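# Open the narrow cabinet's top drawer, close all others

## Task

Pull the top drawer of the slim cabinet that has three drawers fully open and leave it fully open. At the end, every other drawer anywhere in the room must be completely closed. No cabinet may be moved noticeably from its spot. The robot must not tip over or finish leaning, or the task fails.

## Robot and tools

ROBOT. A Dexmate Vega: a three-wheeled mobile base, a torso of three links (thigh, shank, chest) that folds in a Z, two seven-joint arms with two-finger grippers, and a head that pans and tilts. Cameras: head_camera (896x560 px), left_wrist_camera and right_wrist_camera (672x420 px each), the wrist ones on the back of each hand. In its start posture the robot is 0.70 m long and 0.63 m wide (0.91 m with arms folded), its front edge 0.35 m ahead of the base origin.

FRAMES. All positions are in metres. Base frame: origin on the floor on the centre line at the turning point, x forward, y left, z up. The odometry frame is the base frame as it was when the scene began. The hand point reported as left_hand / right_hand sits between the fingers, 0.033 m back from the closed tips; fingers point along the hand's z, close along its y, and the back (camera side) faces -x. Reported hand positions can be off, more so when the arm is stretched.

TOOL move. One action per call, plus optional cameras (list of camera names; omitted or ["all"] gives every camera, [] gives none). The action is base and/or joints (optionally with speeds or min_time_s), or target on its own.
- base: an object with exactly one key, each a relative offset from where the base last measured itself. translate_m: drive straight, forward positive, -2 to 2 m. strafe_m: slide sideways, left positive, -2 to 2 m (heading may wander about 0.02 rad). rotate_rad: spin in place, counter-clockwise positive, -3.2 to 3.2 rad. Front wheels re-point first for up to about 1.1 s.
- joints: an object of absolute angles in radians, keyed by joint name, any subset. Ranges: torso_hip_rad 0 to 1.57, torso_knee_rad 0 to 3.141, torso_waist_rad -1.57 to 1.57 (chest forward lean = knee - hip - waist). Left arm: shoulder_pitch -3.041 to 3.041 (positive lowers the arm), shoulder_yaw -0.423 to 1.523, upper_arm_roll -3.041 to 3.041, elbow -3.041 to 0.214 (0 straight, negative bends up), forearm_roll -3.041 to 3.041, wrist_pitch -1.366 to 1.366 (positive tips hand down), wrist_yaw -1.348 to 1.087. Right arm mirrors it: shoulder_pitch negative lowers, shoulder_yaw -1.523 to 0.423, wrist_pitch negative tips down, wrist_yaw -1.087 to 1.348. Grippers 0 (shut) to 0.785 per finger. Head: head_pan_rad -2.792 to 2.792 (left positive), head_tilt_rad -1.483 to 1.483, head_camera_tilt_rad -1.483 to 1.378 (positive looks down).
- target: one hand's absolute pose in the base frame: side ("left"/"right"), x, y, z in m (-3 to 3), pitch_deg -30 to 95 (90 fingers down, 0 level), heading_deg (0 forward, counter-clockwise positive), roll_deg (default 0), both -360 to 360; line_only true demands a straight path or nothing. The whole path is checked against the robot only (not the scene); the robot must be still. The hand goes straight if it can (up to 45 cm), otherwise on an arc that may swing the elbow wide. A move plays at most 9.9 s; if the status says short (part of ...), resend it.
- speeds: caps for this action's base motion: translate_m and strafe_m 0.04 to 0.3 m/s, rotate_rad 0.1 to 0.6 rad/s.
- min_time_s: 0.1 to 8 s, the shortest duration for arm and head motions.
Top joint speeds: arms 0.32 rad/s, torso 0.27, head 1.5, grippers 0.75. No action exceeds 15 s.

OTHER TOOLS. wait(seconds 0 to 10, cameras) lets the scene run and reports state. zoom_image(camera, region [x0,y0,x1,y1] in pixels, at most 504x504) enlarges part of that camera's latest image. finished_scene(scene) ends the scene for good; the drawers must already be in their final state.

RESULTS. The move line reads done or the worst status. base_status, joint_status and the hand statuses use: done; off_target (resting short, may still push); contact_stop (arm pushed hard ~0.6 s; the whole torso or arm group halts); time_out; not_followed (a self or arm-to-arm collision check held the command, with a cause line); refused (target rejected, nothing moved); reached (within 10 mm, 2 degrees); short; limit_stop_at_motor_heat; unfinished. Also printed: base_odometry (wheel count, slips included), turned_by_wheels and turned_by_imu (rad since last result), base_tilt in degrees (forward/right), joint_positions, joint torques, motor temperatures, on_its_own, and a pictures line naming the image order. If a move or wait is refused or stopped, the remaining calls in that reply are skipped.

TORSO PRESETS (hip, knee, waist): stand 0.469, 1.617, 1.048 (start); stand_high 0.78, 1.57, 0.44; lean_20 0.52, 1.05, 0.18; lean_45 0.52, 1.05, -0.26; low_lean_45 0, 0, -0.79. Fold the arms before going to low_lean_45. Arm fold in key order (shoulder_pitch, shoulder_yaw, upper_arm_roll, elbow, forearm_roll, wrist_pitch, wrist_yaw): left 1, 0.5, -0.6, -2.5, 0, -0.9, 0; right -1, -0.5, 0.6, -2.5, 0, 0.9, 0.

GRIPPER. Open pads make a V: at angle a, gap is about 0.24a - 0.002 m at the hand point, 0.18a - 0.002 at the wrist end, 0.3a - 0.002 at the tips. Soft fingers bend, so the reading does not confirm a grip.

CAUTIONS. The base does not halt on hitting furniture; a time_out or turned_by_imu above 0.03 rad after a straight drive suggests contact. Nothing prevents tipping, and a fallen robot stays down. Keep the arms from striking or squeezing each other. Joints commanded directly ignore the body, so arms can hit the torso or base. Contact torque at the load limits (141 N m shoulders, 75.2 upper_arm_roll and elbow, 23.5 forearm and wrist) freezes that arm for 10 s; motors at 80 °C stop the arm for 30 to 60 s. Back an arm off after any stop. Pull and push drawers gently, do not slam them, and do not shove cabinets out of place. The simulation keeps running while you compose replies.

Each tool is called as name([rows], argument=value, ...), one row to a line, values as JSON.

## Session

move(joints={"head_camera_tilt_rad": 0.25}, cameras=["head_camera", "left_wrist_camera", "right_wrist_camera"])

move(joints={"head_pan_rad": -2.0, "head_camera_tilt_rad": 0.2}, cameras=["head_camera"])

move(joints={"head_pan_rad": 2.0, "head_camera_tilt_rad": 0.2}, cameras=["head_camera"])

Scene clock: 0.80 s.
Joint torques (N m): left_arm=[4.95 1.33 -1.48 -2.01 -0.03 -1.98 0.09] | right_arm=[-5.01 -2.19 0.33 -2.87 0.19 2.17 -0.14]
Motor temperatures (°C): left_arm=[31 31 31 26 40 35 41] | right_arm=[30 27 32 31 36 36 33]
move: done
base_odometry: x=+0.000 y=+0.000 heading=+0.000
turned_by_wheels: +0.000
turned_by_imu: +0.000
base_tilt: forward=+0.1 right=+0.8
base_status: not commanded
joint_positions: torso_hip_rad=+0.469 torso_knee_rad=+1.617 torso_waist_rad=+1.048 left_shoulder_pitch_rad=+2.199 left_shoulder_yaw_rad=+0.008 left_upper_arm_roll_rad=-0.009 left_elbow_rad=-1.083 left_forearm_roll_rad=+0.016 left_wrist_pitch_rad=-0.484 left_wrist_yaw_rad=+0.004 left_gripper_rad=+0.005 right_shoulder_pitch_rad=-2.209 right_shoulder_yaw_rad=+0.017 right_upper_arm_roll_rad=-0.013 right_elbow_rad=-1.119 right_forearm_roll_rad=-0.015 right_wrist_pitch_rad=+0.484 right_wrist_yaw_rad=-0.019 right_gripper_rad=+0.005 head_pan_rad=+0.000 head_tilt_rad=+0.000 head_camera_tilt_rad=+0.250
joint_status: all done
chest: x=-0.0111 y=+0.0000 z=+1.4155 quat_wxyz=(+0.999, +0.000, +0.050, +0.000) (m; base frame)
left_hand: x=+0.1862 y=+0.2374 z=+0.5952 quat_wxyz=(+0.407, +0.009, +0.913, +0.007) pitch_deg=+41.9 heading_deg=+0.4 roll_deg=+1.6 back=up (m; base frame)
right_hand: x=+0.1977 y=-0.2171 z=+0.6067 quat_wxyz=(+0.419, +0.002, +0.908, +0.001) pitch_deg=+40.4 heading_deg=+0.0 roll_deg=+0.2 back=up (m; base frame)
pictures: head_camera, left_wrist_camera, right_wrist_camera

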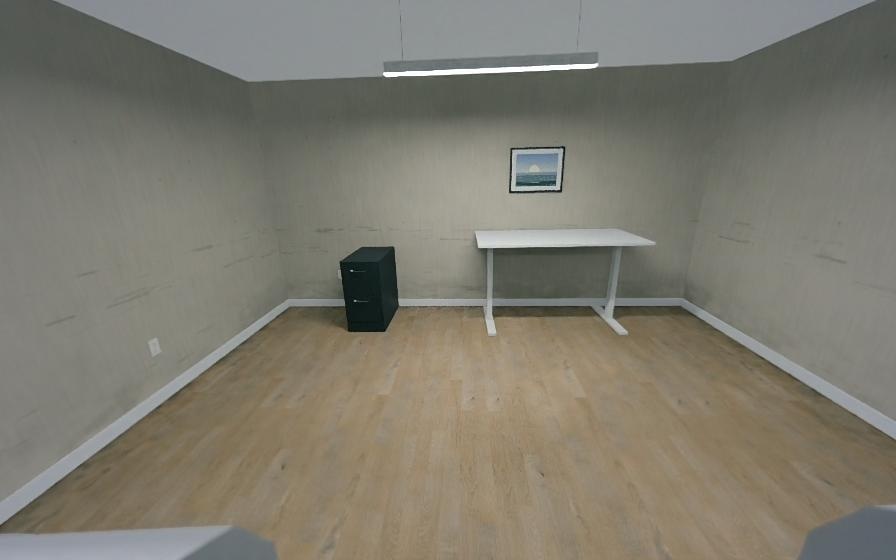

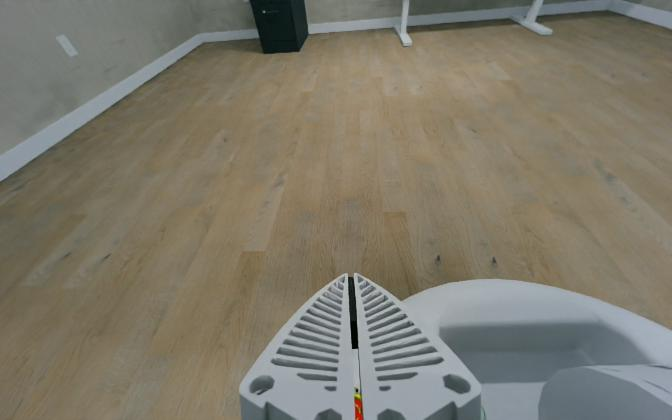

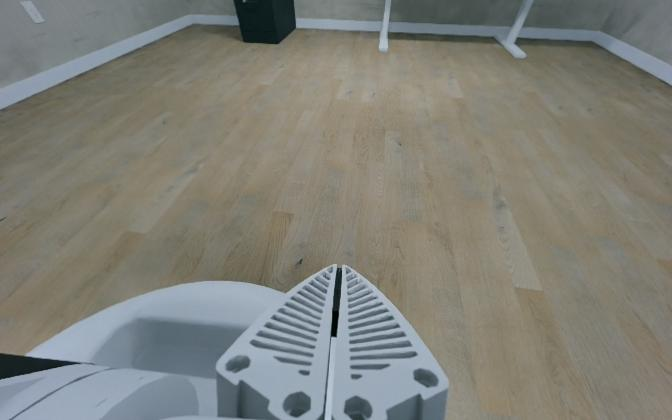

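Scene clock: 2.80 s.
Joint torques (N m): left_arm=[5.41 1.79 -1.14 -2.51 0.06 -2 0.01] | right_arm=[-4.09 -0.69 -0.21 -2.19 0.25 2.19 0.02]
Motor temperatures (°C): left_arm=[31 31 31 26 40 35 41] | right_arm=[30 27 32 31 36 36 33]
move: done
base_odometry: x=+0.000 y=+0.000 heading=+0.000
turned_by_wheels: +0.000
turned_by_imu: +0.000
base_tilt: forward=+0.0 right=+0.8
base_status: not commanded
joint_positions: torso_hip_rad=+0.469 torso_knee_rad=+1.617 torso_waist_rad=+1.048 left_shoulder_pitch_rad=+2.199 left_shoulder_yaw_rad=+0.008 left_upper_arm_roll_rad=-0.009 left_elbow_rad=-1.083 left_forearm_roll_rad=+0.016 left_wrist_pitch_rad=-0.484 left_wrist_yaw_rad=+0.004 left_gripper_rad=+0.005 right_shoulder_pitch_rad=-2.209 right_shoulder_yaw_rad=+0.017 right_upper_arm_roll_rad=-0.013 right_elbow_rad=-1.119 right_forearm_roll_rad=-0.015 right_wrist_pitch_rad=+0.484 right_wrist_yaw_rad=-0.019 right_gripper_rad=+0.005 head_pan_rad=-2.000 head_tilt_rad=+0.000 head_camera_tilt_rad=+0.200
joint_status: all done
chest: x=-0.0111 y=+0.0000 z=+1.4155 quat_wxyz=(+0.999, +0.000, +0.050, +0.000) (m; base frame)
left_hand: x=+0.1862 y=+0.2374 z=+0.5952 quat_wxyz=(+0.407, +0.009, +0.913, +0.007) pitch_deg=+41.9 heading_deg=+0.4 roll_deg=+1.6 back=up (m; base frame)
right_hand: x=+0.1977 y=-0.2171 z=+0.6067 quat_wxyz=(+0.419, +0.002, +0.908, +0.001) pitch_deg=+40.4 heading_deg=+0.0 roll_deg=+0.2 back=up (m; base frame)
pictures: head_camera

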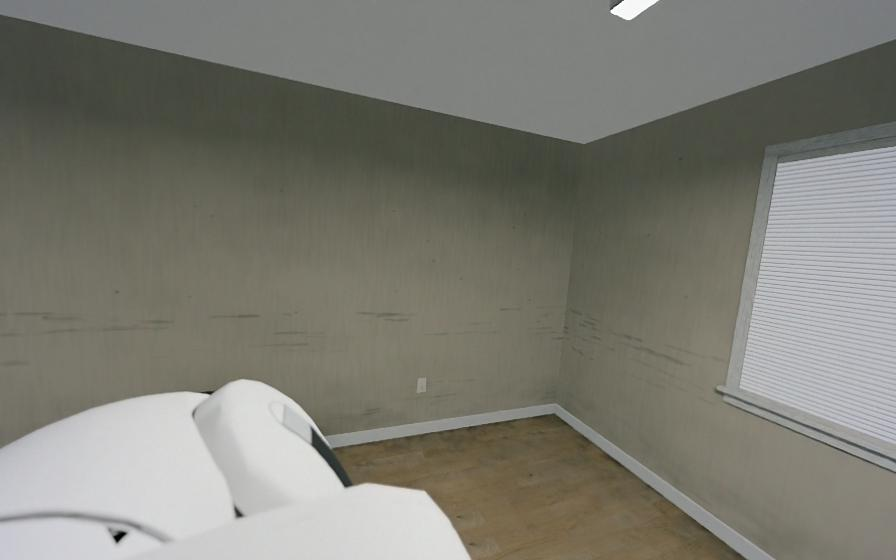

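Scene clock: 6.13 s.
Joint torques (N m): left_arm=[5.55 0.13 -1.13 -2.69 0.13 -2.23 -0.29] | right_arm=[-3.12 -1.82 0.19 -2.08 0.05 3.21 0.15]
Motor temperatures (°C): left_arm=[31 31 31 26 40 35 41] | right_arm=[30 27 32 31 36 36 33]
move: done
base_odometry: x=+0.000 y=+0.000 heading=+0.000
turned_by_wheels: +0.000
turned_by_imu: +0.000
base_tilt: forward=+0.0 right=+0.7
base_status: not commanded
joint_positions: torso_hip_rad=+0.469 torso_knee_rad=+1.617 torso_waist_rad=+1.048 left_shoulder_pitch_rad=+2.199 left_shoulder_yaw_rad=+0.008 left_upper_arm_roll_rad=-0.009 left_elbow_rad=-1.083 left_forearm_roll_rad=+0.016 left_wrist_pitch_rad=-0.484 left_wrist_yaw_rad=+0.004 left_gripper_rad=+0.005 right_shoulder_pitch_rad=-2.209 right_shoulder_yaw_rad=+0.017 right_upper_arm_roll_rad=-0.013 right_elbow_rad=-1.119 right_forearm_roll_rad=-0.015 right_wrist_pitch_rad=+0.484 right_wrist_yaw_rad=-0.019 right_gripper_rad=+0.005 head_pan_rad=+2.000 head_tilt_rad=+0.000 head_camera_tilt_rad=+0.200
joint_status: all done
chest: x=-0.0111 y=+0.0000 z=+1.4155 quat_wxyz=(+0.999, +0.000, +0.050, +0.000) (m; base frame)
left_hand: x=+0.1862 y=+0.2374 z=+0.5952 quat_wxyz=(+0.407, +0.009, +0.913, +0.007) pitch_deg=+41.9 heading_deg=+0.4 roll_deg=+1.6 back=up (m; base frame)
right_hand: x=+0.1977 y=-0.2171 z=+0.6067 quat_wxyz=(+0.419, +0.002, +0.908, +0.001) pitch_deg=+40.4 heading_deg=+0.0 roll_deg=+0.2 back=up (m; base frame)
pictures: head_camera

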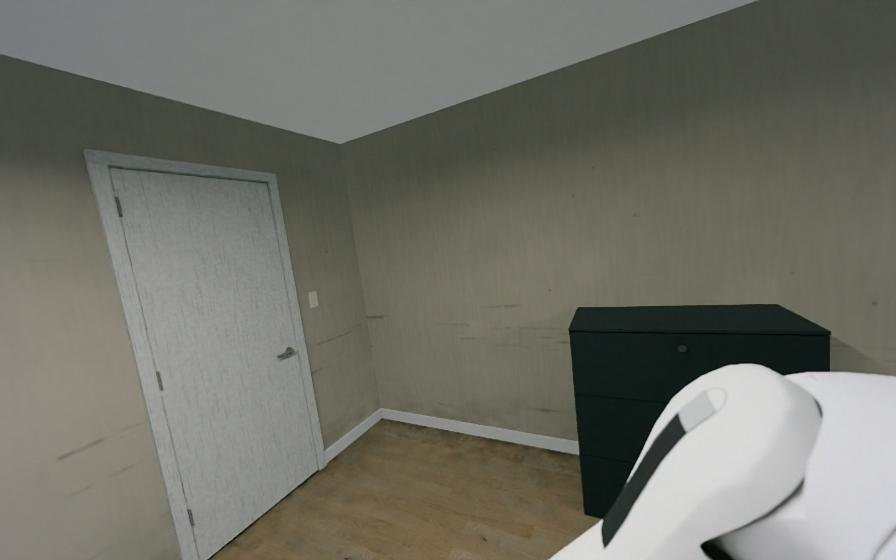

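move(joints={"head_pan_rad": -1.15, "head_camera_tilt_rad": 0.3}, cameras=["head_camera"])

Scene clock: 9.17 s.
Joint torques (N m): left_arm=[5.54 0.94 -1.3 -2.73 0.35 -2.4 0] | right_arm=[-3.78 -0.66 -0.17 -1.7 0.08 3.07 -0.1]
Motor temperatures (°C): left_arm=[31 31 31 26 40 35 41] | right_arm=[30 27 32 31 36 36 33]
move: done
base_odometry: x=+0.000 y=+0.000 heading=+0.000
turned_by_wheels: +0.000
turned_by_imu: +0.000
base_tilt: forward=+0.0 right=+0.8
base_status: not commanded
joint_positions: torso_hip_rad=+0.469 torso_knee_rad=+1.617 torso_waist_rad=+1.048 left_shoulder_pitch_rad=+2.199 left_shoulder_yaw_rad=+0.008 left_upper_arm_roll_rad=-0.009 left_elbow_rad=-1.083 left_forearm_roll_rad=+0.016 left_wrist_pitch_rad=-0.484 left_wrist_yaw_rad=+0.004 left_gripper_rad=+0.005 right_shoulder_pitch_rad=-2.209 right_shoulder_yaw_rad=+0.017 right_upper_arm_roll_rad=-0.013 right_elbow_rad=-1.119 right_forearm_roll_rad=-0.015 right_wrist_pitch_rad=+0.484 right_wrist_yaw_rad=-0.019 right_gripper_rad=+0.005 head_pan_rad=-1.150 head_tilt_rad=+0.000 head_camera_tilt_rad=+0.300
joint_status: all done
chest: x=-0.0111 y=+0.0000 z=+1.4155 quat_wxyz=(+0.999, +0.000, +0.050, +0.000) (m; base frame)
left_hand: x=+0.1862 y=+0.2374 z=+0.5952 quat_wxyz=(+0.407, +0.009, +0.913, +0.007) pitch_deg=+41.9 heading_deg=+0.4 roll_deg=+1.6 back=up (m; base frame)
right_hand: x=+0.1977 y=-0.2171 z=+0.6067 quat_wxyz=(+0.419, +0.002, +0.908, +0.001) pitch_deg=+40.4 heading_deg=+0.0 roll_deg=+0.2 back=up (m; base frame)
pictures: head_camera

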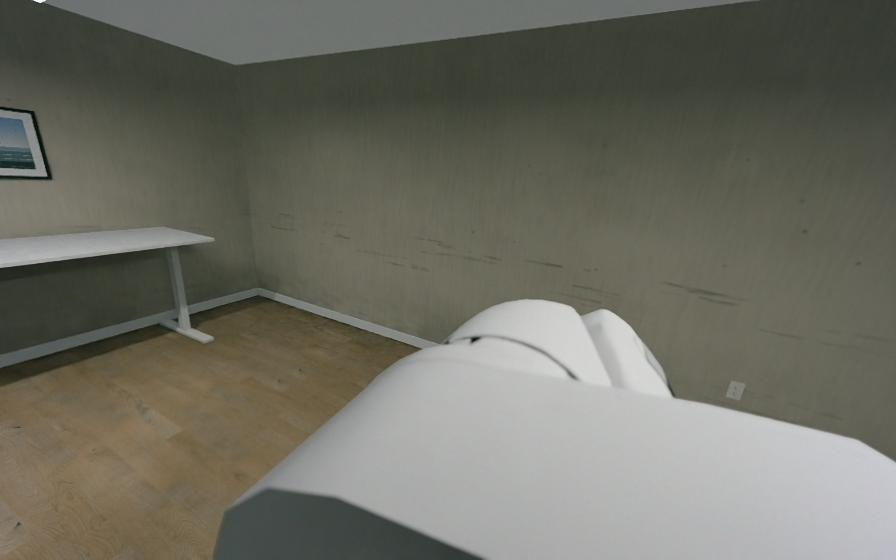

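move(base={"rotate_rad": -1.571}, joints={"torso_hip_rad": 0.1, "torso_knee_rad": 0.75, "torso_waist_rad": 0.25, "left_shoulder_pitch_rad": 1.8, "right_shoulder_pitch_rad": -0.9, "right_shoulder_yaw_rad": -0.33, "right_elbow_rad": -1.2, "head_pan_rad": 0.0, "head_camera_tilt_rad": 0.25}, cameras=["head_camera"])

Scene clock: 15.87 s.
Joint torques (N m): left_arm=[-1.1 0.3 -1.59 -3.61 0.02 -2.14 -0.12] | right_arm=[33.13 -7.88 3.95 -8.43 0.38 2.91 -0.6]
Motor temperatures (°C): left_arm=[31 31 31 26 40 35 41] | right_arm=[30 27 32 31 36 36 33]
move: done
base_odometry: x=+0.002 y=+0.001 heading=-1.575
turned_by_wheels: -1.575
turned_by_imu: -1.567
base_tilt: forward=+0.0 right=+0.7
base_status: done
joint_positions: torso_hip_rad=+0.100 torso_knee_rad=+0.750 torso_waist_rad=+0.250 left_shoulder_pitch_rad=+1.800 left_shoulder_yaw_rad=+0.008 left_upper_arm_roll_rad=-0.009 left_elbow_rad=-1.083 left_forearm_roll_rad=+0.016 left_wrist_pitch_rad=-0.484 left_wrist_yaw_rad=+0.004 left_gripper_rad=+0.005 right_shoulder_pitch_rad=-0.904 right_shoulder_yaw_rad=-0.329 right_upper_arm_roll_rad=-0.013 right_elbow_rad=-1.199 right_forearm_roll_rad=-0.015 right_wrist_pitch_rad=+0.484 right_wrist_yaw_rad=-0.019 right_gripper_rad=+0.005 head_pan_rad=+0.000 head_tilt_rad=+0.000 head_camera_tilt_rad=+0.250
joint_status: all done
chest: x=+0.0048 y=+0.0000 z=+1.1814 quat_wxyz=(+0.980, +0.000, +0.199, +0.000) (m; base frame)
left_hand: x=+0.2819 y=+0.2374 z=+0.3846 quat_wxyz=(+0.452, +0.009, +0.892, +0.008) pitch_deg=+36.3 heading_deg=+0.4 roll_deg=+1.5 back=up (m; base frame)
right_hand: x=+0.7900 y=-0.3426 z=+0.9930 quat_wxyz=(+0.816, -0.110, +0.553, -0.129) pitch_deg=-21.4 heading_deg=+2.3 roll_deg=-20.2 back=up (m; base frame)
pictures: head_camera

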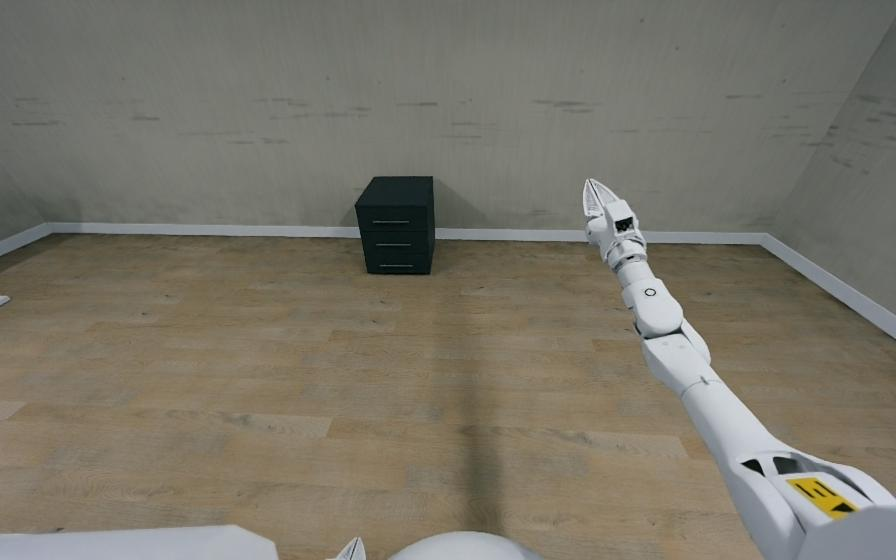

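zoom_image(camera="head_camera", region=[345, 165, 455, 285])

Scaled by 4.200 from the camera's 896x560 image, which has a finer 960x600 frame.

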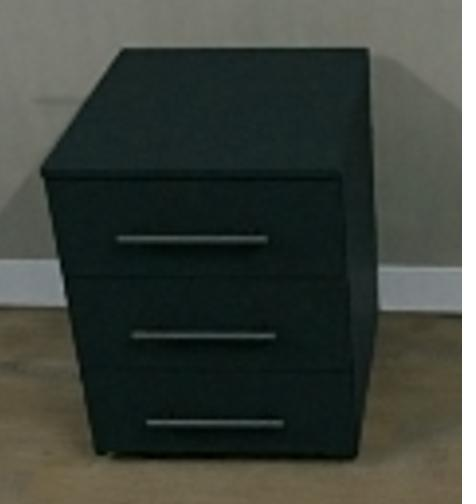

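move(base={"strafe_m": 0.345}, joints={"head_camera_tilt_rad": 0.35}, cameras=["head_camera"])

zoom_image(camera="head_camera", region=[390, 130, 500, 250])

Scene clock: 19.90 s.
Joint torques (N m): left_arm=[-2.36 0.93 -1.07 -2.77 0.16 -2.06 -0.09] | right_arm=[33.02 -6.81 4.17 -7.94 0.37 2.98 -0.61]
Motor temperatures (°C): left_arm=[31 31 31 26 40 35 41] | right_arm=[30 27 32 31 36 36 33]
move: done
base_odometry: x=+0.345 y=+0.001 heading=-1.567
turned_by_wheels: +0.009
turned_by_imu: +0.004
base_tilt: forward=+0.1 right=+0.7
base_status: done
joint_positions: torso_hip_rad=+0.100 torso_knee_rad=+0.750 torso_waist_rad=+0.250 left_shoulder_pitch_rad=+1.800 left_shoulder_yaw_rad=+0.008 left_upper_arm_roll_rad=-0.009 left_elbow_rad=-1.083 left_forearm_roll_rad=+0.016 left_wrist_pitch_rad=-0.484 left_wrist_yaw_rad=+0.004 left_gripper_rad=+0.005 right_shoulder_pitch_rad=-0.900 right_shoulder_yaw_rad=-0.330 right_upper_arm_roll_rad=-0.013 right_elbow_rad=-1.200 right_forearm_roll_rad=-0.015 right_wrist_pitch_rad=+0.484 right_wrist_yaw_rad=-0.019 right_gripper_rad=+0.005 head_pan_rad=+0.000 head_tilt_rad=+0.000 head_camera_tilt_rad=+0.350
joint_status: all done
chest: x=+0.0048 y=+0.0000 z=+1.1814 quat_wxyz=(+0.980, +0.000, +0.199, +0.000) (m; base frame)
left_hand: x=+0.2819 y=+0.2374 z=+0.3846 quat_wxyz=(+0.452, +0.009, +0.892, +0.008) pitch_deg=+36.3 heading_deg=+0.4 roll_deg=+1.5 back=up (m; base frame)
right_hand: x=+0.7906 y=-0.3430 z=+0.9963 quat_wxyz=(+0.817, -0.110, +0.551, -0.130) pitch_deg=-21.6 heading_deg=+2.3 roll_deg=-20.3 back=up (m; base frame)
pictures: head_camera

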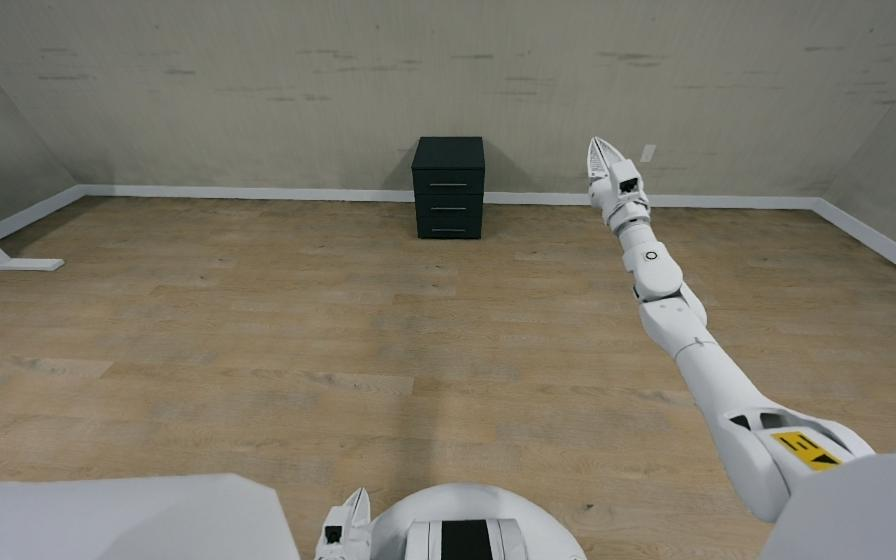

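Scaled by 4.200 from the camera's 896x560 image, which has a finer 960x600 frame.

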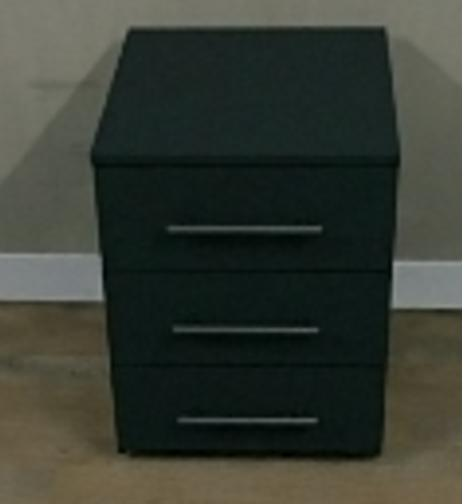

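move(base={"translate_m": 1.12}, joints={"right_shoulder_pitch_rad": -0.618, "right_shoulder_yaw_rad": -0.331, "right_upper_arm_roll_rad": -1.228, "right_elbow_rad": -1.646, "right_forearm_roll_rad": -0.891, "right_wrist_pitch_rad": -1.15, "right_wrist_yaw_rad": 1.166, "right_gripper_rad": 0.12, "head_camera_tilt_rad": 0.5}, cameras=["head_camera", "right_wrist_camera"])

zoom_image(camera="head_camera", region=[380, 130, 560, 330])

Scene clock: 26.93 s.
Joint torques (N m): left_arm=[0.13 1.72 -1.31 -3.31 -0.15 -1.69 0.46] | right_arm=[30.74 0.7 3.78 -6.2 -1.29 -0.76 -0.54]
Motor temperatures (°C): left_arm=[31 31 31 26 40 35 41] | right_arm=[30 27 32 31 36 36 33]
move: done
base_odometry: x=+0.350 y=-1.119 heading=-1.567
turned_by_wheels: -0.001
turned_by_imu: -0.003
base_tilt: forward=+0.1 right=+0.7
base_status: done
joint_positions: torso_hip_rad=+0.100 torso_knee_rad=+0.750 torso_waist_rad=+0.250 left_shoulder_pitch_rad=+1.800 left_shoulder_yaw_rad=+0.008 left_upper_arm_roll_rad=-0.009 left_elbow_rad=-1.083 left_forearm_roll_rad=+0.016 left_wrist_pitch_rad=-0.484 left_wrist_yaw_rad=+0.004 left_gripper_rad=+0.005 right_shoulder_pitch_rad=-0.619 right_shoulder_yaw_rad=-0.331 right_upper_arm_roll_rad=-1.225 right_elbow_rad=-1.645 right_forearm_roll_rad=-0.889 right_wrist_pitch_rad=-1.146 right_wrist_yaw_rad=+1.163 right_gripper_rad=+0.120 head_pan_rad=+0.000 head_tilt_rad=+0.000 head_camera_tilt_rad=+0.500
joint_status: all done
chest: x=+0.0049 y=+0.0000 z=+1.1814 quat_wxyz=(+0.980, +0.000, +0.199, +0.000) (m; base frame)
left_hand: x=+0.2819 y=+0.2374 z=+0.3846 quat_wxyz=(+0.452, +0.009, +0.892, +0.008) pitch_deg=+36.3 heading_deg=+0.4 roll_deg=+1.5 back=up (m; base frame)
right_hand: x=+0.5073 y=-0.0302 z=+0.5524 quat_wxyz=(+0.123, -0.696, +0.697, -0.122) pitch_deg=+70.1 heading_deg=+0.2 roll_deg=-89.7 (m; base frame)
pictures: head_camera, right_wrist_camera

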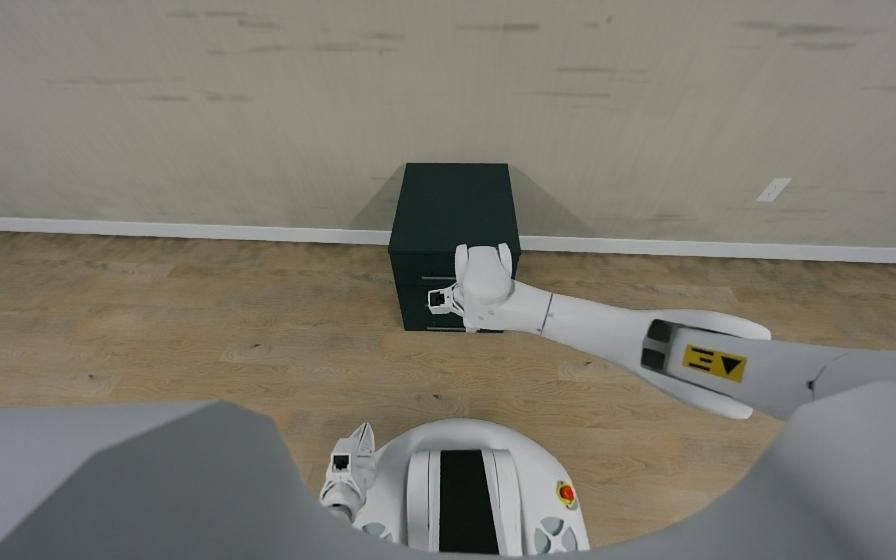

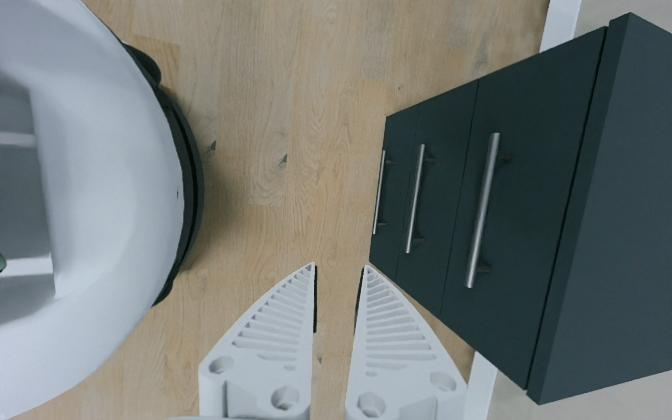

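Scaled by 2.520 from the camera's 896x560 image, which has a finer 960x600 frame.

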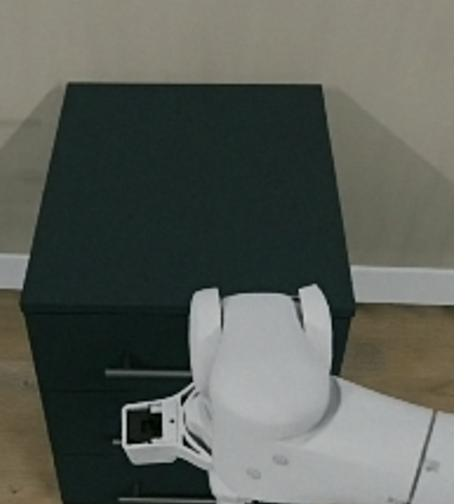

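move(base={"translate_m": 0.19}, cameras=["right_wrist_camera"])

zoom_image(camera="right_wrist_camera", region=[230, 80, 450, 300])

Scene clock: 29.47 s.
Joint torques (N m): left_arm=[1.1 1.15 -1.05 -2.61 0.2 -2.79 0] | right_arm=[29.52 0.33 3.41 -5.26 -1.47 -0.85 -0.62]
Motor temperatures (°C): left_arm=[31 31 31 26 40 35 41] | right_arm=[30 27 32 31 36 36 33]
move: done
base_odometry: x=+0.351 y=-1.309 heading=-1.568
turned_by_wheels: -0.001
turned_by_imu: -0.001
base_tilt: forward=+0.1 right=+0.7
base_status: done
joint_positions: torso_hip_rad=+0.100 torso_knee_rad=+0.750 torso_waist_rad=+0.250 left_shoulder_pitch_rad=+1.800 left_shoulder_yaw_rad=+0.008 left_upper_arm_roll_rad=-0.009 left_elbow_rad=-1.083 left_forearm_roll_rad=+0.016 left_wrist_pitch_rad=-0.484 left_wrist_yaw_rad=+0.004 left_gripper_rad=+0.005 right_shoulder_pitch_rad=-0.618 right_shoulder_yaw_rad=-0.331 right_upper_arm_roll_rad=-1.228 right_elbow_rad=-1.646 right_forearm_roll_rad=-0.891 right_wrist_pitch_rad=-1.150 right_wrist_yaw_rad=+1.166 right_gripper_rad=+0.120 head_pan_rad=+0.000 head_tilt_rad=+0.000 head_camera_tilt_rad=+0.500
joint_status: not commanded
chest: x=+0.0049 y=+0.0000 z=+1.1814 quat_wxyz=(+0.980, +0.000, +0.199, +0.000) (m; base frame)
left_hand: x=+0.2819 y=+0.2374 z=+0.3845 quat_wxyz=(+0.452, +0.009, +0.892, +0.008) pitch_deg=+36.3 heading_deg=+0.4 roll_deg=+1.5 back=up (m; base frame)
right_hand: x=+0.5065 y=-0.0304 z=+0.5524 quat_wxyz=(+0.122, -0.696, +0.697, -0.122) pitch_deg=+70.1 heading_deg=-0.1 roll_deg=+90.0 (m; base frame)
pictures: right_wrist_camera

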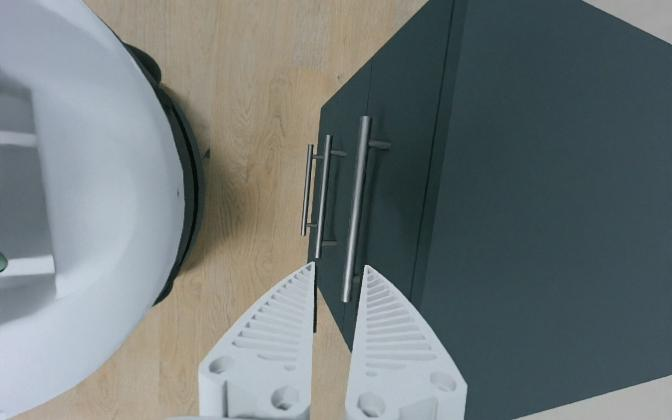

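Scaled by 2.291 from the camera's 672x420 image, which has a finer 960x600 frame.

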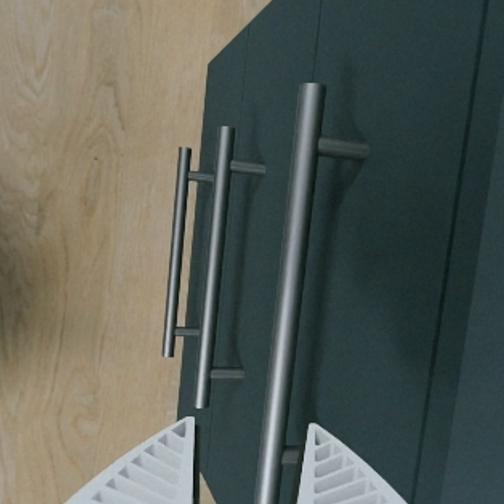

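move(base={"rotate_rad": -0.03}, cameras=[])

move(target={"side": "right", "x": 0.546, "y": -0.02, "z": 0.485, "pitch_deg": 70, "heading_deg": 0, "roll_deg": -90, "line_only": true}, cameras=["right_wrist_camera"])

zoom_image(camera="right_wrist_camera", region=[230, 80, 450, 300])

Scene clock: 31.87 s.
Joint torques (N m): left_arm=[-0.51 -0.49 -0.77 -3.4 0.09 -2.22 0.06] | right_arm=[29.27 0.89 3.61 -6.41 -1.51 0.19 -0.55]
Motor temperatures (°C): left_arm=[31 31 31 26 40 35 41] | right_arm=[30 27 32 31 36 36 33]
move: done
base_odometry: x=+0.351 y=-1.309 heading=-1.598
turned_by_wheels: -0.030
turned_by_imu: -0.031
base_tilt: forward=+0.1 right=+0.7
base_status: done
joint_positions: torso_hip_rad=+0.100 torso_knee_rad=+0.750 torso_waist_rad=+0.250 left_shoulder_pitch_rad=+1.800 left_shoulder_yaw_rad=+0.008 left_upper_arm_roll_rad=-0.009 left_elbow_rad=-1.083 left_forearm_roll_rad=+0.016 left_wrist_pitch_rad=-0.484 left_wrist_yaw_rad=+0.004 left_gripper_rad=+0.005 right_shoulder_pitch_rad=-0.618 right_shoulder_yaw_rad=-0.331 right_upper_arm_roll_rad=-1.228 right_elbow_rad=-1.646 right_forearm_roll_rad=-0.891 right_wrist_pitch_rad=-1.150 right_wrist_yaw_rad=+1.166 right_gripper_rad=+0.120 head_pan_rad=+0.000 head_tilt_rad=+0.000 head_camera_tilt_rad=+0.500
joint_status: not commanded
chest: x=+0.0049 y=+0.0000 z=+1.1814 quat_wxyz=(+0.980, +0.000, +0.199, +0.000) (m; base frame)
left_hand: x=+0.2819 y=+0.2374 z=+0.3846 quat_wxyz=(+0.452, +0.009, +0.892, +0.008) pitch_deg=+36.3 heading_deg=+0.4 roll_deg=+1.5 back=up (m; base frame)
right_hand: x=+0.5065 y=-0.0304 z=+0.5524 quat_wxyz=(+0.122, -0.696, +0.697, -0.122) pitch_deg=+70.1 heading_deg=-0.1 roll_deg=+90.0 (m; base frame)
pictures: none
No camera images: "cameras" was empty.

Scene clock: 34.90 s.
Joint torques (N m): left_arm=[-0.85 -0.07 -1.72 -3.77 0.06 -2.13 -0.04] | right_arm=[32.02 3.63 9.22 -3.45 -0.64 0.09 -1.35]
Motor temperatures (°C): left_arm=[31 31 31 26 40 35 41] | right_arm=[30 27 32 31 36 36 33]
move: done
base_odometry: x=+0.351 y=-1.309 heading=-1.598
turned_by_wheels: +0.000
turned_by_imu: +0.000
base_tilt: forward=+0.0 right=+0.7
base_status: not commanded
joint_positions: torso_hip_rad=+0.100 torso_knee_rad=+0.750 torso_waist_rad=+0.250 left_shoulder_pitch_rad=+1.800 left_shoulder_yaw_rad=+0.008 left_upper_arm_roll_rad=-0.009 left_elbow_rad=-1.083 left_forearm_roll_rad=+0.016 left_wrist_pitch_rad=-0.484 left_wrist_yaw_rad=+0.004 left_gripper_rad=+0.005 right_shoulder_pitch_rad=-0.630 right_shoulder_yaw_rad=-0.137 right_upper_arm_roll_rad=-1.129 right_elbow_rad=-1.199 right_forearm_roll_rad=-0.753 right_wrist_pitch_rad=-0.902 right_wrist_yaw_rad=+0.891 right_gripper_rad=+0.120 head_pan_rad=+0.000 head_tilt_rad=+0.000 head_camera_tilt_rad=+0.500
joint_status: not commanded
chest: x=+0.0049 y=+0.0000 z=+1.1814 quat_wxyz=(+0.980, +0.000, +0.199, +0.000) (m; base frame)
left_hand: x=+0.2819 y=+0.2374 z=+0.3846 quat_wxyz=(+0.452, +0.009, +0.892, +0.008) pitch_deg=+36.3 heading_deg=+0.4 roll_deg=+1.5 back=up (m; base frame)
right_hand: x=+0.5454 y=-0.0202 z=+0.4852 quat_wxyz=(+0.122, -0.697, +0.696, -0.123) pitch_deg=+70.0 heading_deg=-0.1 roll_deg=+89.9 (m; base frame)
right_hand_status: reached (straight line, planned for 1.7 s): 1 mm and 0.0 deg off.
pictures: right_wrist_camera

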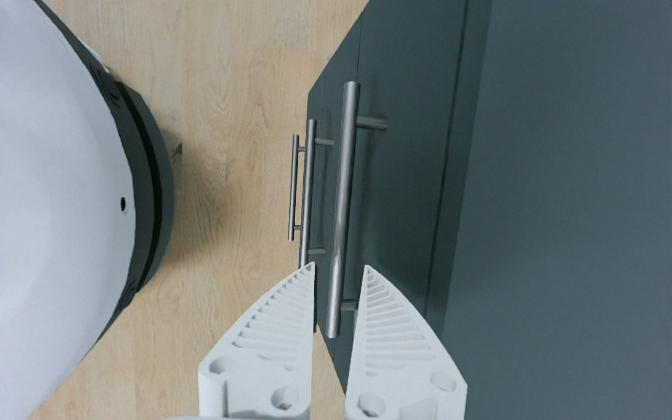

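Scaled by 2.291 from the camera's 672x420 image, which has a finer 960x600 frame.

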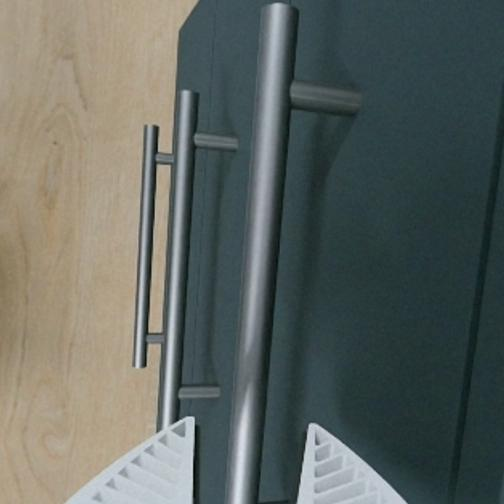

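move(target={"side": "right", "x": 0.565, "y": -0.02, "z": 0.4275, "pitch_deg": 70, "heading_deg": 0, "roll_deg": -90, "line_only": true}, cameras=["right_wrist_camera"])

zoom_image(camera="right_wrist_camera", region=[230, 120, 450, 340])

Scene clock: 38.70 s.
Joint torques (N m): left_arm=[2.26 -0.89 -0.43 -2.74 0.06 -2.32 0.07] | right_arm=[36.6 5.04 7.11 -1.81 -0.92 -0.11 -2.76]
Motor temperatures (°C): left_arm=[31 31 31 26 40 35 41] | right_arm=[30 27 32 31 36 36 33]
move: done
base_odometry: x=+0.351 y=-1.309 heading=-1.598
turned_by_wheels: +0.000
turned_by_imu: +0.000
base_tilt: forward=+0.1 right=+0.7
base_status: not commanded
joint_positions: torso_hip_rad=+0.100 torso_knee_rad=+0.750 torso_waist_rad=+0.250 left_shoulder_pitch_rad=+1.800 left_shoulder_yaw_rad=+0.008 left_upper_arm_roll_rad=-0.009 left_elbow_rad=-1.083 left_forearm_roll_rad=+0.016 left_wrist_pitch_rad=-0.484 left_wrist_yaw_rad=+0.004 left_gripper_rad=+0.005 right_shoulder_pitch_rad=-0.552 right_shoulder_yaw_rad=+0.103 right_upper_arm_roll_rad=-1.065 right_elbow_rad=-0.599 right_forearm_roll_rad=-0.630 right_wrist_pitch_rad=-0.613 right_wrist_yaw_rad=+0.611 right_gripper_rad=+0.120 head_pan_rad=+0.000 head_tilt_rad=+0.000 head_camera_tilt_rad=+0.500
joint_status: not commanded
chest: x=+0.0049 y=+0.0000 z=+1.1814 quat_wxyz=(+0.980, +0.000, +0.199, +0.000) (m; base frame)
left_hand: x=+0.2819 y=+0.2374 z=+0.3846 quat_wxyz=(+0.452, +0.009, +0.892, +0.008) pitch_deg=+36.3 heading_deg=+0.4 roll_deg=+1.5 back=up (m; base frame)
right_hand: x=+0.5644 y=-0.0200 z=+0.4274 quat_wxyz=(+0.122, -0.697, +0.696, -0.122) pitch_deg=+70.1 heading_deg=+0.0 roll_deg=+90.0 (m; base frame)
right_hand_status: reached (straight line, planned for 2.2 s): 1 mm and 0.1 deg off.
pictures: right_wrist_camera

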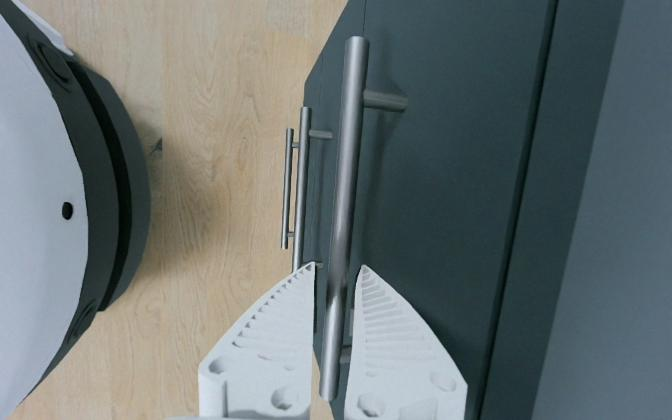

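Scaled by 2.291 from the camera's 672x420 image, which has a finer 960x600 frame.

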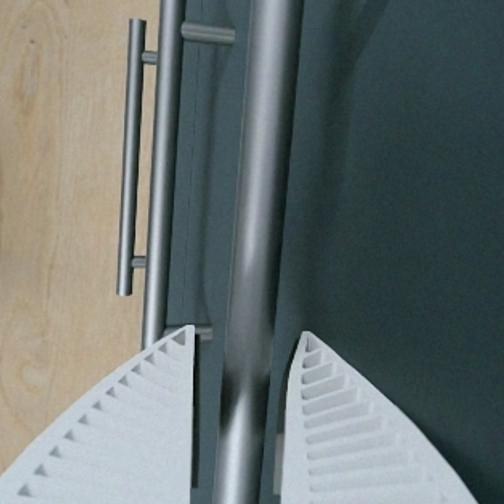

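move(joints={"right_gripper_rad": 0.0}, cameras=["right_wrist_camera", "head_camera"])

zoom_image(camera="head_camera", region=[360, 170, 560, 400])

Scene clock: 39.53 s.
Joint torques (N m): left_arm=[0.92 -0.47 -1 -3.88 0.18 -1.77 -0.04] | right_arm=[38.7 6.72 7.59 -3.71 -0.69 0.4 -1.7]
Motor temperatures (°C): left_arm=[31 31 31 26 40 35 41] | right_arm=[30 27 32 31 36 36 33]
move: done
base_odometry: x=+0.351 y=-1.309 heading=-1.598
turned_by_wheels: +0.000
turned_by_imu: +0.000
base_tilt: forward=+0.1 right=+0.8
base_status: not commanded
joint_positions: torso_hip_rad=+0.100 torso_knee_rad=+0.750 torso_waist_rad=+0.250 left_shoulder_pitch_rad=+1.800 left_shoulder_yaw_rad=+0.008 left_upper_arm_roll_rad=-0.009 left_elbow_rad=-1.083 left_forearm_roll_rad=+0.016 left_wrist_pitch_rad=-0.484 left_wrist_yaw_rad=+0.004 left_gripper_rad=+0.005 right_shoulder_pitch_rad=-0.551 right_shoulder_yaw_rad=+0.104 right_upper_arm_roll_rad=-1.065 right_elbow_rad=-0.595 right_forearm_roll_rad=-0.629 right_wrist_pitch_rad=-0.611 right_wrist_yaw_rad=+0.610 right_gripper_rad=+0.000 head_pan_rad=+0.000 head_tilt_rad=+0.000 head_camera_tilt_rad=+0.500
joint_status: all done
chest: x=+0.0049 y=+0.0000 z=+1.1814 quat_wxyz=(+0.980, +0.000, +0.199, +0.000) (m; base frame)
left_hand: x=+0.2819 y=+0.2374 z=+0.3845 quat_wxyz=(+0.452, +0.009, +0.892, +0.008) pitch_deg=+36.3 heading_deg=+0.4 roll_deg=+1.5 back=up (m; base frame)
right_hand: x=+0.5644 y=-0.0202 z=+0.4271 quat_wxyz=(+0.122, -0.696, +0.696, -0.123) pitch_deg=+70.1 heading_deg=-0.1 roll_deg=+89.9 (m; base frame)
pictures: head_camera, right_wrist_camera

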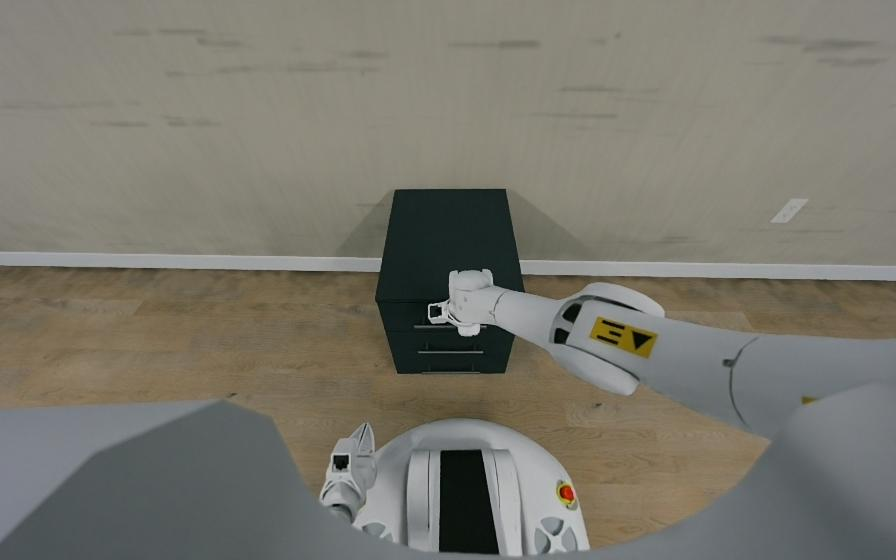

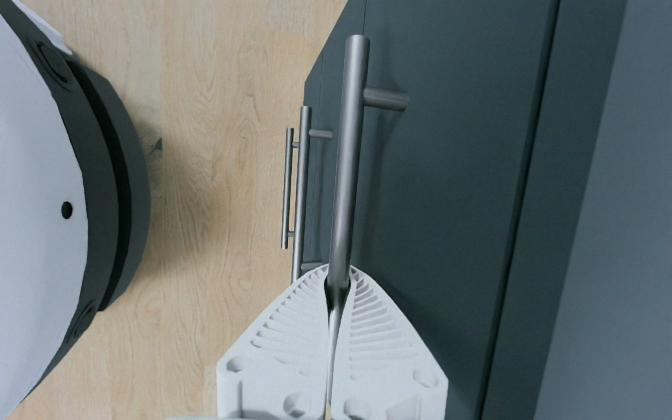

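Scaled by 2.191 from the camera's 896x560 image, which has a finer 960x600 frame.

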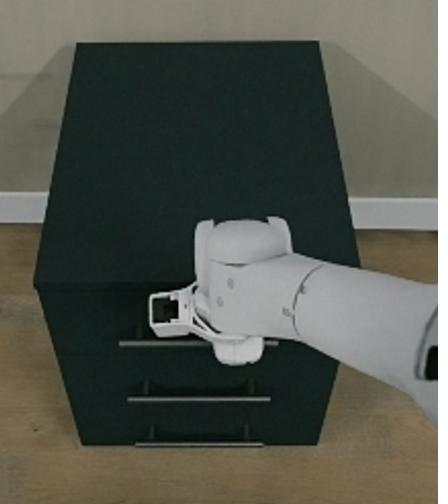

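move(base={"translate_m": -0.35}, speeds={"translate_m": 0.15}, cameras=["right_wrist_camera", "head_camera"])

zoom_image(camera="head_camera", region=[360, 120, 560, 350])

Scene clock: 43.40 s.
Joint torques (N m): left_arm=[-0.26 0.13 -1.31 -4.43 -0.04 -2.31 -0.19] | right_arm=[28.74 -2.76 6.49 0.23 -1.53 -3.73 0.39]
Motor temperatures (°C): left_arm=[31 31 31 26 40 35 41] | right_arm=[30 27 32 31 36 36 33]
move: done
base_odometry: x=+0.361 y=-0.959 heading=-1.599
turned_by_wheels: -0.001
turned_by_imu: +0.000
base_tilt: forward=+0.0 right=+0.8
base_status: done
joint_positions: torso_hip_rad=+0.100 torso_knee_rad=+0.750 torso_waist_rad=+0.250 left_shoulder_pitch_rad=+1.800 left_shoulder_yaw_rad=+0.008 left_upper_arm_roll_rad=-0.009 left_elbow_rad=-1.083 left_forearm_roll_rad=+0.016 left_wrist_pitch_rad=-0.484 left_wrist_yaw_rad=+0.004 left_gripper_rad=+0.005 right_shoulder_pitch_rad=-0.551 right_shoulder_yaw_rad=+0.105 right_upper_arm_roll_rad=-1.065 right_elbow_rad=-0.595 right_forearm_roll_rad=-0.629 right_wrist_pitch_rad=-0.610 right_wrist_yaw_rad=+0.609 right_gripper_rad=+0.000 head_pan_rad=+0.000 head_tilt_rad=+0.000 head_camera_tilt_rad=+0.500
joint_status: not commanded
chest: x=+0.0048 y=+0.0000 z=+1.1814 quat_wxyz=(+0.980, +0.000, +0.199, +0.000) (m; base frame)
left_hand: x=+0.2819 y=+0.2374 z=+0.3846 quat_wxyz=(+0.452, +0.009, +0.892, +0.008) pitch_deg=+36.3 heading_deg=+0.4 roll_deg=+1.5 back=up (m; base frame)
right_hand: x=+0.5648 y=-0.0191 z=+0.4276 quat_wxyz=(+0.123, -0.697, +0.696, -0.122) pitch_deg=+70.0 heading_deg=+0.3 roll_deg=-89.8 (m; base frame)
pictures: head_camera, right_wrist_camera

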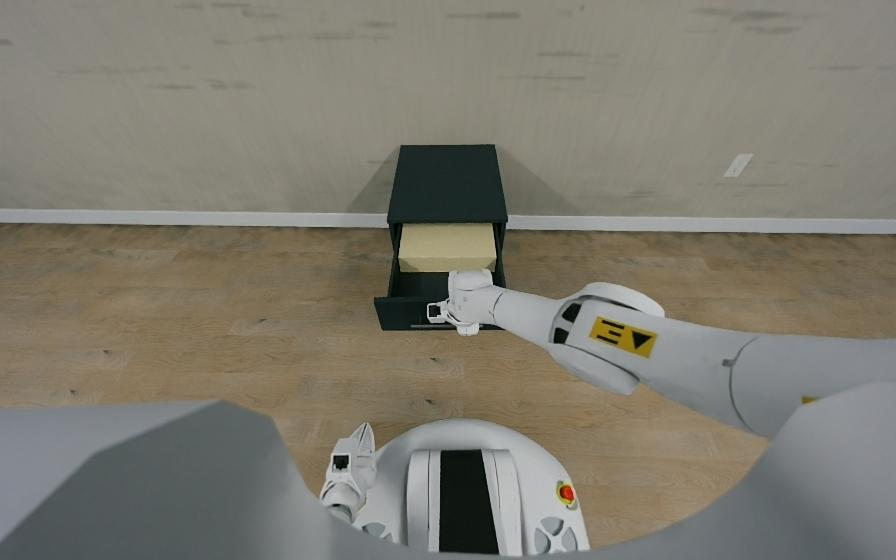

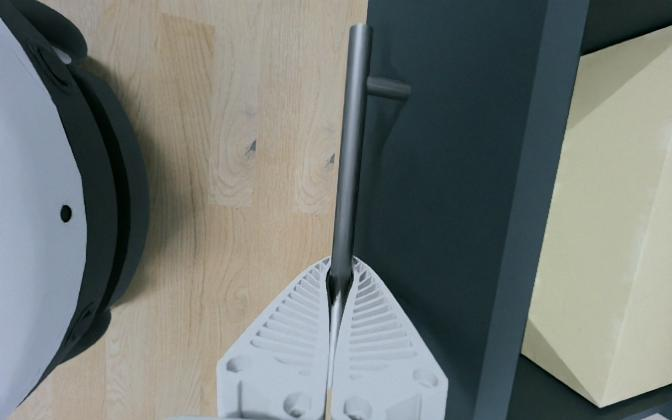

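Scaled by 2.191 from the camera's 896x560 image, which has a finer 960x600 frame.

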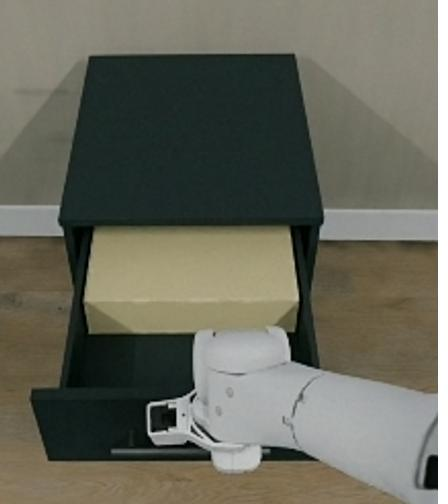

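move(base={"translate_m": -0.04}, speeds={"translate_m": 0.05}, cameras=["right_wrist_camera", "head_camera"])

zoom_image(camera="head_camera", region=[360, 120, 560, 350])

Scene clock: 45.10 s.
Joint torques (N m): left_arm=[0.74 1.23 -0.99 -3.9 -0.14 -2.09 -0.04] | right_arm=[14.2 -1.21 5.15 1.22 1.9 -3.54 8.22]
Motor temperatures (°C): left_arm=[31 31 31 26 40 35 41] | right_arm=[30 27 32 31 36 36 33]
move: done
base_odometry: x=+0.362 y=-0.919 heading=-1.600
turned_by_wheels: -0.001
turned_by_imu: -0.001
base_tilt: forward=+0.1 right=+0.7
base_status: done
joint_positions: torso_hip_rad=+0.100 torso_knee_rad=+0.750 torso_waist_rad=+0.250 left_shoulder_pitch_rad=+1.800 left_shoulder_yaw_rad=+0.008 left_upper_arm_roll_rad=-0.009 left_elbow_rad=-1.083 left_forearm_roll_rad=+0.016 left_wrist_pitch_rad=-0.484 left_wrist_yaw_rad=+0.004 left_gripper_rad=+0.005 right_shoulder_pitch_rad=-0.550 right_shoulder_yaw_rad=+0.105 right_upper_arm_roll_rad=-1.065 right_elbow_rad=-0.595 right_forearm_roll_rad=-0.630 right_wrist_pitch_rad=-0.611 right_wrist_yaw_rad=+0.607 right_gripper_rad=+0.000 head_pan_rad=+0.000 head_tilt_rad=+0.000 head_camera_tilt_rad=+0.500
joint_status: not commanded
chest: x=+0.0049 y=+0.0000 z=+1.1814 quat_wxyz=(+0.980, +0.000, +0.199, +0.000) (m; base frame)
left_hand: x=+0.2819 y=+0.2374 z=+0.3846 quat_wxyz=(+0.452, +0.009, +0.892, +0.008) pitch_deg=+36.3 heading_deg=+0.4 roll_deg=+1.5 back=up (m; base frame)
right_hand: x=+0.5659 y=-0.0195 z=+0.4281 quat_wxyz=(+0.124, -0.697, +0.696, -0.124) pitch_deg=+69.8 heading_deg=+0.1 roll_deg=-90.0 (m; base frame)
pictures: head_camera, right_wrist_camera

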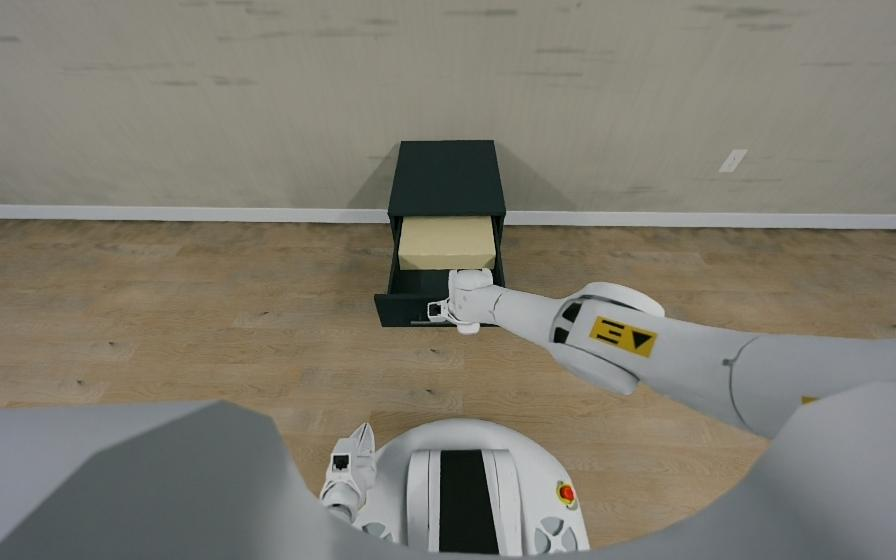

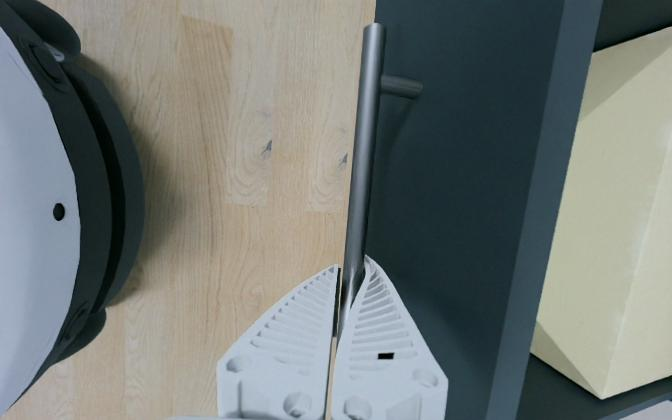

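Scaled by 2.191 from the camera's 896x560 image, which has a finer 960x600 frame.

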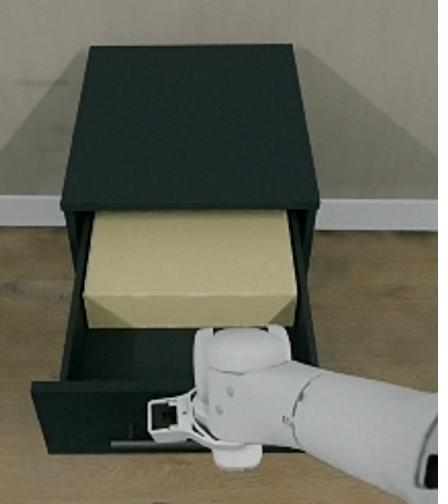

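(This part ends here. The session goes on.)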